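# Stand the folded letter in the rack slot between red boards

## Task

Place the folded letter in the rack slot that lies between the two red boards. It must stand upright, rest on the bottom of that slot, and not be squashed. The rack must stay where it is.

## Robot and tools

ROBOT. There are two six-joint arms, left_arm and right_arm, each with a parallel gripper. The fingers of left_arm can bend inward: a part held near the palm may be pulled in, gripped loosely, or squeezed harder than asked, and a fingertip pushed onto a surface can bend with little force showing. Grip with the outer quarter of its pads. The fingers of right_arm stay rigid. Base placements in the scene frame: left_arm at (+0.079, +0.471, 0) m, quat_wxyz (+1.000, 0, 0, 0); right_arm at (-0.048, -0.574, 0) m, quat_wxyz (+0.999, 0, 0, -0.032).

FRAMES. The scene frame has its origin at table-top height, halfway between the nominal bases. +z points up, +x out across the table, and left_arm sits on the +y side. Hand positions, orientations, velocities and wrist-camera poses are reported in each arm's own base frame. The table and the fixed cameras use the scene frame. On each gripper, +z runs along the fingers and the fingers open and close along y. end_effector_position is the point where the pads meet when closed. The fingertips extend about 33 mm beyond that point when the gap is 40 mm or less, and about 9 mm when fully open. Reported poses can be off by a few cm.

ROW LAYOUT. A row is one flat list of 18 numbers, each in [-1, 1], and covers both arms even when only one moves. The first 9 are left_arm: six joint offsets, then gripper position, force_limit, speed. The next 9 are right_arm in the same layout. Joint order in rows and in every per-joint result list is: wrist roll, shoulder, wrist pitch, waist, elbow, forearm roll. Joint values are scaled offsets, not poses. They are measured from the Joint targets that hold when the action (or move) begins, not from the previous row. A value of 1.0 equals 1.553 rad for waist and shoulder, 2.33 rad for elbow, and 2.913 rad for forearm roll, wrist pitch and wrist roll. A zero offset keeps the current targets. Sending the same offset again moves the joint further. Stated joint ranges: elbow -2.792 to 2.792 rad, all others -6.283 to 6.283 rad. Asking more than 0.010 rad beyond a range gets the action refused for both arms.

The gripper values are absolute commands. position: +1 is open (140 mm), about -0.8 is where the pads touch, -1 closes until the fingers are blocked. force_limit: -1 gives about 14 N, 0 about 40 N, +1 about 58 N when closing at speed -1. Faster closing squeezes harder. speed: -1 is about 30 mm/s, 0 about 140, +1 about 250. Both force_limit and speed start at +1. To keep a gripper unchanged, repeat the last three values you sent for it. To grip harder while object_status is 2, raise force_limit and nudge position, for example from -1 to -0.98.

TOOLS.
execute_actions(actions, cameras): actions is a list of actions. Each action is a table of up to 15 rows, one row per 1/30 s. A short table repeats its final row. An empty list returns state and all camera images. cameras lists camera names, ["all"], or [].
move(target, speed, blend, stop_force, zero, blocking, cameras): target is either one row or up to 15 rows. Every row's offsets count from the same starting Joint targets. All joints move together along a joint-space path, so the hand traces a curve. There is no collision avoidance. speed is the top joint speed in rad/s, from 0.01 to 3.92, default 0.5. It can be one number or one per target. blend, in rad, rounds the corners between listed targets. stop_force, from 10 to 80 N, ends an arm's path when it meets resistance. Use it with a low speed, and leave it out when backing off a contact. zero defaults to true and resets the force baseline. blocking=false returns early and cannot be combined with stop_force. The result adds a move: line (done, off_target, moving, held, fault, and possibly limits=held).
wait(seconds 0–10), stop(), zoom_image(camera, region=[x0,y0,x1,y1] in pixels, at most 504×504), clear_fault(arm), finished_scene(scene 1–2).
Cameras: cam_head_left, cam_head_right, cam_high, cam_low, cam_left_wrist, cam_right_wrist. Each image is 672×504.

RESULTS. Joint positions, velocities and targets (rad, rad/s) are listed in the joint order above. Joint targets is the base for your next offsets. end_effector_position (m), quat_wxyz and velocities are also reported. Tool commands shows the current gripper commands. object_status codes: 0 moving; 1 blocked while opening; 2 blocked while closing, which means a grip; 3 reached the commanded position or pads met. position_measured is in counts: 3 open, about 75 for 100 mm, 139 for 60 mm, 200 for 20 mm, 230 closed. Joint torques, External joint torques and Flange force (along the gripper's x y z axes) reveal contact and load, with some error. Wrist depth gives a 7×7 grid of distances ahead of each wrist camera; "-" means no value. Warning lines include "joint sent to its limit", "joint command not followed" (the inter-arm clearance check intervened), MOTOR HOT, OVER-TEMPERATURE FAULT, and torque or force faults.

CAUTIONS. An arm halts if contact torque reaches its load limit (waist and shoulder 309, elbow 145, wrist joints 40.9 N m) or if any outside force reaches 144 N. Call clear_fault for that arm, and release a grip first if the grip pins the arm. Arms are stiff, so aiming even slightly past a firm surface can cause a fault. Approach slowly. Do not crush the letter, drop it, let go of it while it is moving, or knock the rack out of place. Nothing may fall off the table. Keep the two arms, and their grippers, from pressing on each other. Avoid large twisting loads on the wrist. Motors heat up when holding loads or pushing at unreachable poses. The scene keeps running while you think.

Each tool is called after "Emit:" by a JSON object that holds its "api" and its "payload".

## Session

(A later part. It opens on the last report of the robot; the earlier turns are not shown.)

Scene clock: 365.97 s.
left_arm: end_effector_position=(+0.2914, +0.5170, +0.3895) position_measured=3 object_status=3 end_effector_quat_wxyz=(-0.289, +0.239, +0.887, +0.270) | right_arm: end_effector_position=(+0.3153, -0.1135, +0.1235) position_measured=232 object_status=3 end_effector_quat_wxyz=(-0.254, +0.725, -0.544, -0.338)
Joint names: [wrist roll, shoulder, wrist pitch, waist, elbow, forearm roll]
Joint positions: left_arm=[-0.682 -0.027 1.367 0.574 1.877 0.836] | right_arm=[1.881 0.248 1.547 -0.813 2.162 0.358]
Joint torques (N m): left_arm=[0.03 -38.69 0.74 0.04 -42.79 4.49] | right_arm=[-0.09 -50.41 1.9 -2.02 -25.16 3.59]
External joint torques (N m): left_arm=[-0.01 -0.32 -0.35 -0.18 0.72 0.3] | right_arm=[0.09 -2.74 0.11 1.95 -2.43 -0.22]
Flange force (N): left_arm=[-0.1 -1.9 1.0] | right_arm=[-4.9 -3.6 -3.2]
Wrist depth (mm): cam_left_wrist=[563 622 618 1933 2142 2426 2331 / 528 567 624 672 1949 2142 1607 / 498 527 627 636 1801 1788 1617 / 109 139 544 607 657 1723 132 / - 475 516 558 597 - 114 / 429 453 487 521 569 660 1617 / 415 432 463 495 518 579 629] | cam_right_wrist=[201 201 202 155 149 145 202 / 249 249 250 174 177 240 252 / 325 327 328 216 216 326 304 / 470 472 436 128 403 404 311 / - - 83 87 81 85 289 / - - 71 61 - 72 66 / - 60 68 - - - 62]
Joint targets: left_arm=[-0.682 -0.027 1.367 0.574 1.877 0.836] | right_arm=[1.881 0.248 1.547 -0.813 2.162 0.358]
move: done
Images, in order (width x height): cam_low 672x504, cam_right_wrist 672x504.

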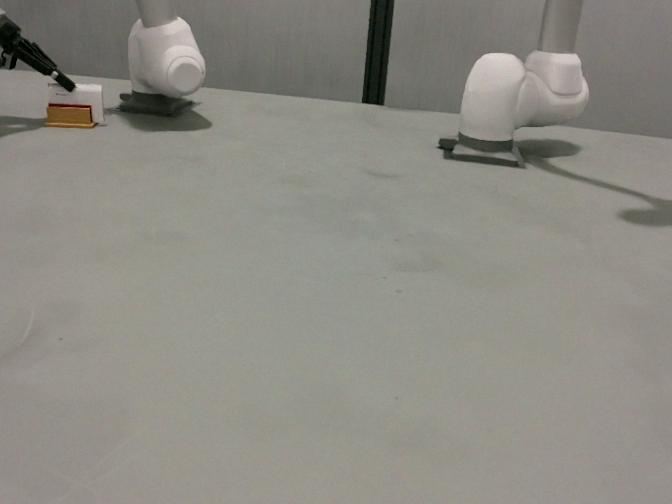

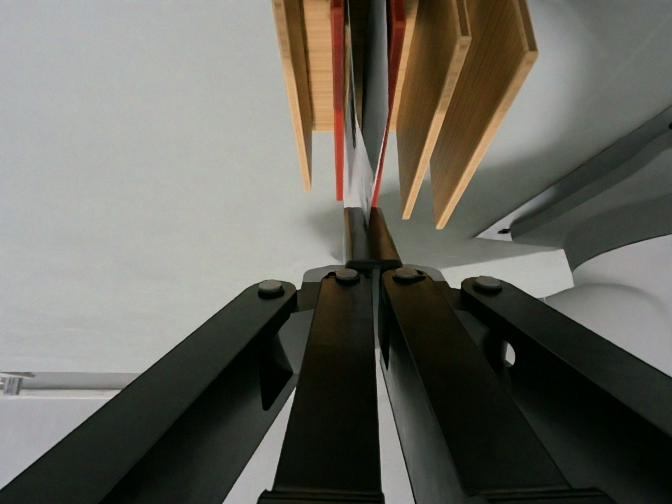

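Emit:
{"api": "move", "payload": {"target": [0, 0, 0, 0, 0, 0, 1, 1, 1, -0.0019, 0.0096, 0.0019, -0.0069, -0.0080, -0.0027, -1, 0.5, -1], "speed": 0.02, "stop_force": 15}}

Emit:
{"api": "execute_actions", "payload": {"actions": [[[0,0,0,0,0,0,1,1,1,0,0,0,0,0,0,-0.2,-1,-1]],[[0,0,0,0,0,0,1,1,1,0,0,0,0,0,0,-0.2,-1,-1]],[[0,0,0,0,0,0,1,1,1,0,0,0,0,0,0,-0.2,-1,-1]],[[0,0,0,0,0,0,1,1,1,0,0,0,0,0,0,-0.2,-1,-1]]], "cameras": ["cam_right_wrist", "cam_low"]}}

Emit:
{"api": "zoom_image", "payload": {"camera": "cam_right_wrist", "region": [260, 0, 470, 250]}}

Emit:
{"api": "zoom_image", "payload": {"camera": "cam_low", "region": [30, 60, 120, 140]}}

Scene clock: 416.70 s.
left_arm: end_effector_position=(+0.2914, +0.5170, +0.3895) position_measured=3 object_status=3 end_effector_quat_wxyz=(-0.289, +0.239, +0.887, +0.270) | right_arm: end_effector_position=(+0.3186, -0.1254, +0.1224) position_measured=232 object_status=3 end_effector_quat_wxyz=(-0.254, +0.725, -0.544, -0.338)
Joint names: [wrist roll, shoulder, wrist pitch, waist, elbow, forearm roll]
Joint positions: left_arm=[-0.682 -0.027 1.367 0.574 1.877 0.836] | right_arm=[1.876 0.263 1.552 -0.824 2.144 0.35]
Joint torques (N m): left_arm=[0 -38.5 0.75 -0.78 -42.78 4.46] | right_arm=[-0.09 -51.84 1.87 -2 -25.17 3.59]
External joint torques (N m): left_arm=[0.01 -0.87 -0.34 1.14 0.66 0.33] | right_arm=[0.09 -2.93 0.14 2.16 -2.48 -0.21]
Flange force (N): left_arm=[2.1 -1.7 2.6] | right_arm=[-5.2 -3.8 -3.2]
Wrist depth (mm): cam_left_wrist=[567 611 679 1887 2142 2378 2451 / 533 573 607 693 1965 2123 1617 / 496 549 599 627 1788 1815 1617 / 109 130 - 603 653 1748 126 / - 473 514 548 - - 114 / 428 449 476 516 576 624 1674 / 414 433 460 495 - 587 -] | cam_right_wrist=[199 200 200 156 160 194 202 / 247 247 247 183 176 237 250 / 322 321 326 216 204 329 305 / 563 460 431 129 236 403 318 / 1089 - 83 87 81 86 295 / - - 71 61 - 72 66 / - 60 68 - - - 62]
Joint targets: left_arm=[-0.682 -0.027 1.367 0.574 1.877 0.836] | right_arm=[1.876 0.263 1.552 -0.824 2.144 0.350]
move: done

Scene clock: 418.90 s.
left_arm: end_effector_position=(+0.2914, +0.5170, +0.3895) position_measured=3 object_status=3 end_effector_quat_wxyz=(-0.289, +0.239, +0.887, +0.270) | right_arm: end_effector_position=(+0.3186, -0.1254, +0.1224) position_measured=154 object_status=3 end_effector_quat_wxyz=(-0.254, +0.725, -0.544, -0.338)
Joint names: [wrist roll, shoulder, wrist pitch, waist, elbow, forearm roll]
Joint positions: left_arm=[-0.682 -0.027 1.367 0.574 1.877 0.836] | right_arm=[1.876 0.263 1.552 -0.824 2.144 0.35]
Joint torques (N m): left_arm=[-0.01 -38.83 0.71 -0.35 -42.81 4.45] | right_arm=[-0.07 -51.89 1.88 -2.31 -25.24 3.61]
External joint torques (N m): left_arm=[0.02 -0.38 -0.31 0.43 0.93 0.31] | right_arm=[0.07 -2.74 0.12 2.21 -2.42 -0.23]
External joint torques at the end of the 1st action: left_arm=[-0.02 -0.98 -0.32 0.61 0.6 0.37] | right_arm=[0.08 -2.97 0.12 1.63 -2.37 -0.25]
External joint torques at the end of the 2nd action: left_arm=[0.06 0.01 -0.42 0.3 0.91 0.29] | right_arm=[0.08 -2.99 0.14 2.23 -2.47 -0.22]
External joint torques at the end of the 3rd action: left_arm=[-0.02 -0.6 -0.28 0.72 0.81 0.38] | right_arm=[0.09 -3.14 0.13 2.27 -2.48 -0.24]
Flange force (N): left_arm=[0.7 -2.0 1.9] | right_arm=[-4.9 -3.9 -3.0]
Flange force at the end of the 1st action (N): left_arm=[1.5 -2.1 1.7] | right_arm=[-5.1 -2.8 -3.3]
Flange force at the end of the 2nd action (N): left_arm=[0.2 -1.5 2.1] | right_arm=[-5.4 -3.9 -3.2]
Flange force at the end of the 3rd action (N): left_arm=[1.2 -1.9 2.1] | right_arm=[-5.7 -3.9 -3.1]
Wrist depth (mm): cam_left_wrist=[- 613 666 1887 2086 2426 2243 / - 572 662 693 1933 2142 1629 / - 536 584 616 1774 1843 1564 / 109 139 545 596 610 1761 132 / - 139 520 557 - 1843 114 / 437 460 495 502 - 624 1698 / 414 425 469 490 542 573 -] | cam_right_wrist=[199 200 199 181 160 194 201 / 247 247 248 213 160 228 238 / 322 322 323 145 202 328 307 / 438 430 130 190 154 405 315 / - 93 82 654 357 80 91 / - 77 65 384 345 64 70 / - - - 390 323 - -]
Joint targets: left_arm=[-0.682 -0.027 1.367 0.574 1.877 0.836] | right_arm=[1.876 0.263 1.552 -0.824 2.144 0.350]
Images, in order (width x height): cam_low 672x504, cam_right_wrist 672x504.

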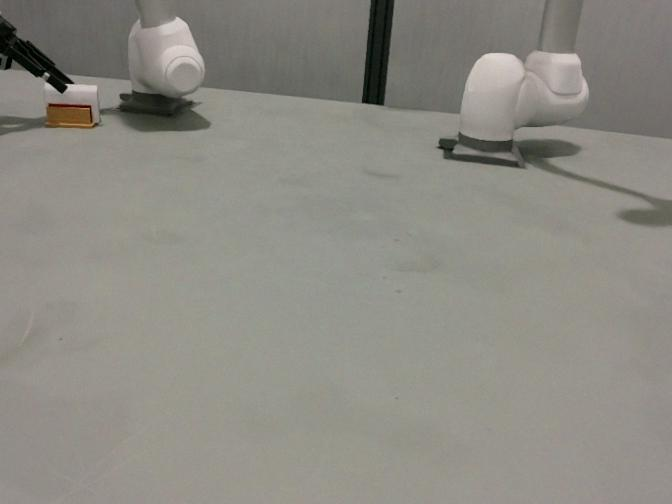

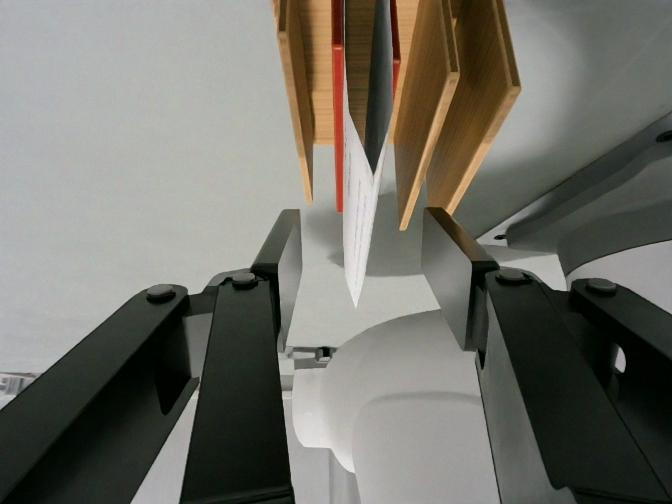

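Scaled by 2.016.

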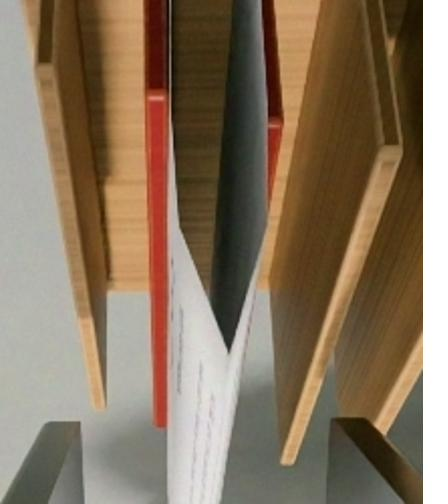

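Scaled by 5.600.

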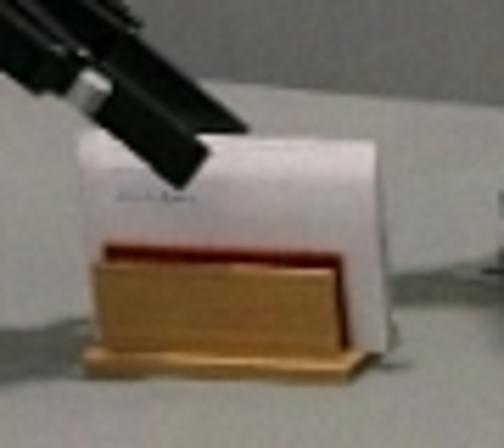

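Emit:
{"api": "move", "payload": {"target": [[0, 0, 0, 0, 0, 0, 1, 1, 1, 0.0080, -0.0289, 0.0215, 0, -0.0094, 0, -0.2, -1, -1], [0, 0, 0, 0, 0, 0, 1, 1, 1, 0.0165, -0.0578, 0.0447, 0, -0.0212, 0.0005, -0.2, -1, -1]], "speed": [0.06, 0.1], "blend": [0.02, 0], "cameras": ["cam_right_wrist", "cam_low", "cam_high"]}}

Emit:
{"api": "zoom_image", "payload": {"camera": "cam_right_wrist", "region": [260, 0, 470, 250]}}

Emit:
{"api": "zoom_image", "payload": {"camera": "cam_low", "region": [30, 60, 120, 140]}}

Emit:
{"api": "zoom_image", "payload": {"camera": "cam_high", "region": [70, 110, 170, 210]}}

Scene clock: 430.70 s.
left_arm: end_effector_position=(+0.2914, +0.5170, +0.3895) position_measured=3 object_status=3 end_effector_quat_wxyz=(-0.289, +0.239, +0.887, +0.270) | right_arm: end_effector_position=(+0.3182, -0.1253, +0.1902) position_measured=154 object_status=3 end_effector_quat_wxyz=(-0.253, +0.725, -0.545, -0.338)
Joint names: [wrist roll, shoulder, wrist pitch, waist, elbow, forearm roll]
Joint positions: left_arm=[-0.682 -0.027 1.367 0.574 1.877 0.836] | right_arm=[1.924 0.174 1.682 -0.824 2.094 0.352]
Joint torques (N m): left_arm=[0.07 -38.75 0.75 -0.23 -42.73 4.43] | right_arm=[-0.12 -44.24 1.97 -1.81 -29.34 4.09]
External joint torques (N m): left_arm=[-0.05 -0.46 -0.35 0.23 0.66 0.36] | right_arm=[0.12 -5.14 -0.01 1.65 -2.23 -0.24]
Flange force (N): left_arm=[0.5 -1.8 1.5] | right_arm=[-8.9 -0.9 -2.0]
Wrist depth (mm): cam_left_wrist=[563 - - 1887 2086 2503 2068 / 538 549 631 691 1933 2202 1596 / - 533 577 659 1774 1902 1564 / - 139 550 597 646 1736 132 / - 475 515 557 607 657 114 / - - - 523 574 621 1663 / 411 431 461 492 536 579 619] | cam_right_wrist=[279 279 279 232 225 282 281 / 341 344 349 319 334 350 322 / 449 455 449 452 451 405 326 / 652 643 117 613 154 343 305 / - 93 82 402 345 80 91 / - 77 65 420 336 64 70 / - - - 1346 - - -]
Joint targets: left_arm=[-0.682 -0.027 1.367 0.574 1.877 0.836] | right_arm=[1.924 0.173 1.683 -0.824 2.094 0.352]
move: done
Images, in order (width x height): cam_high 672x504, cam_low 672x504, cam_right_wrist 672x504.

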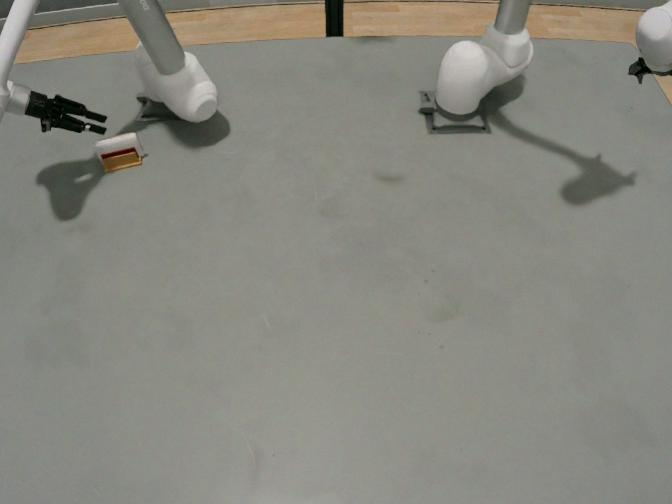

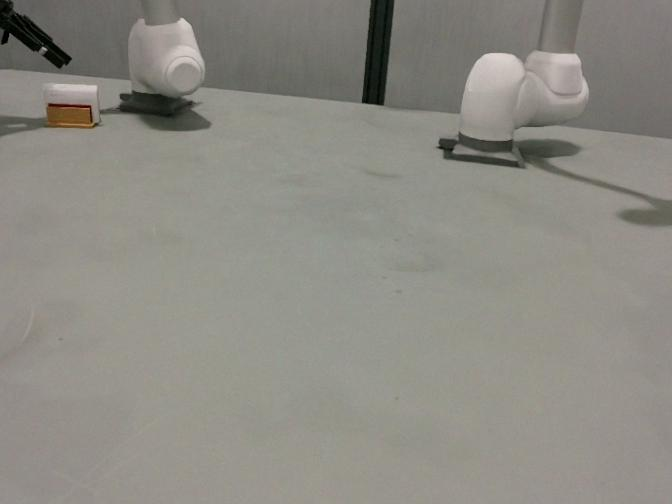

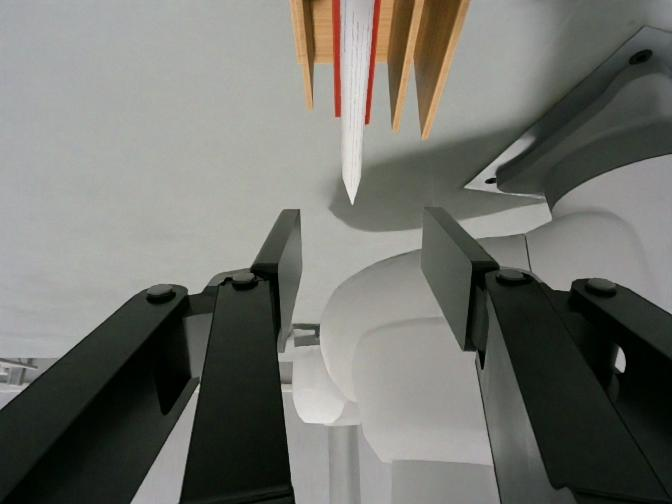

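Scaled by 2.016.

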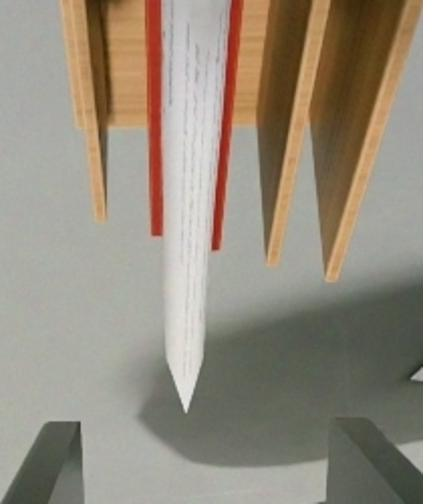

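Scaled by 5.600.

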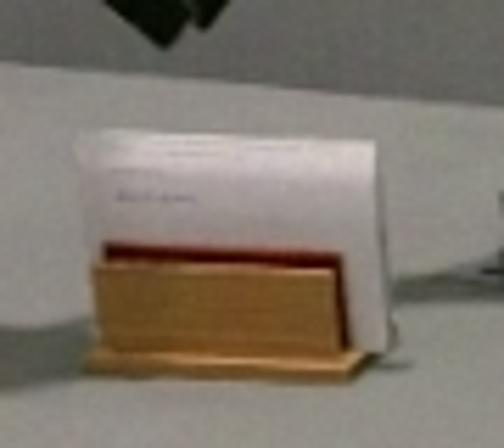

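Scaled by 5.040.

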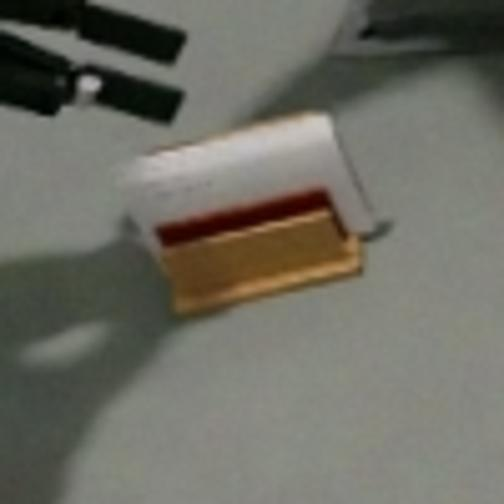

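Emit:
{"api": "zoom_image", "payload": {"camera": "cam_low", "region": [36, 74, 116, 138]}}

Emit:
{"api": "zoom_image", "payload": {"camera": "cam_high", "region": [85, 120, 155, 180]}}

Scaled by 6.300.

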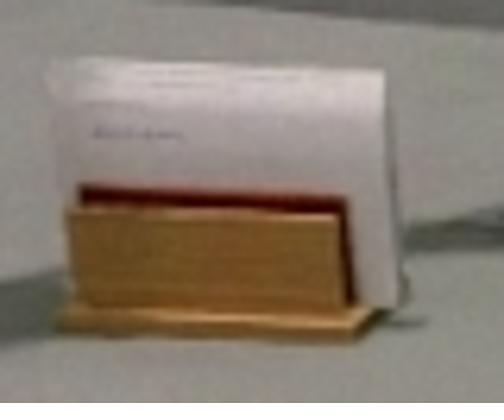

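Scaled by 7.200.

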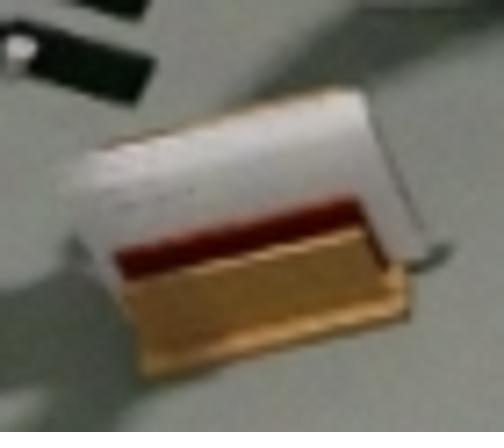

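Emit:
{"api": "finished_scene", "payload": {"scene": 2}}

The scene is finished: the task was done.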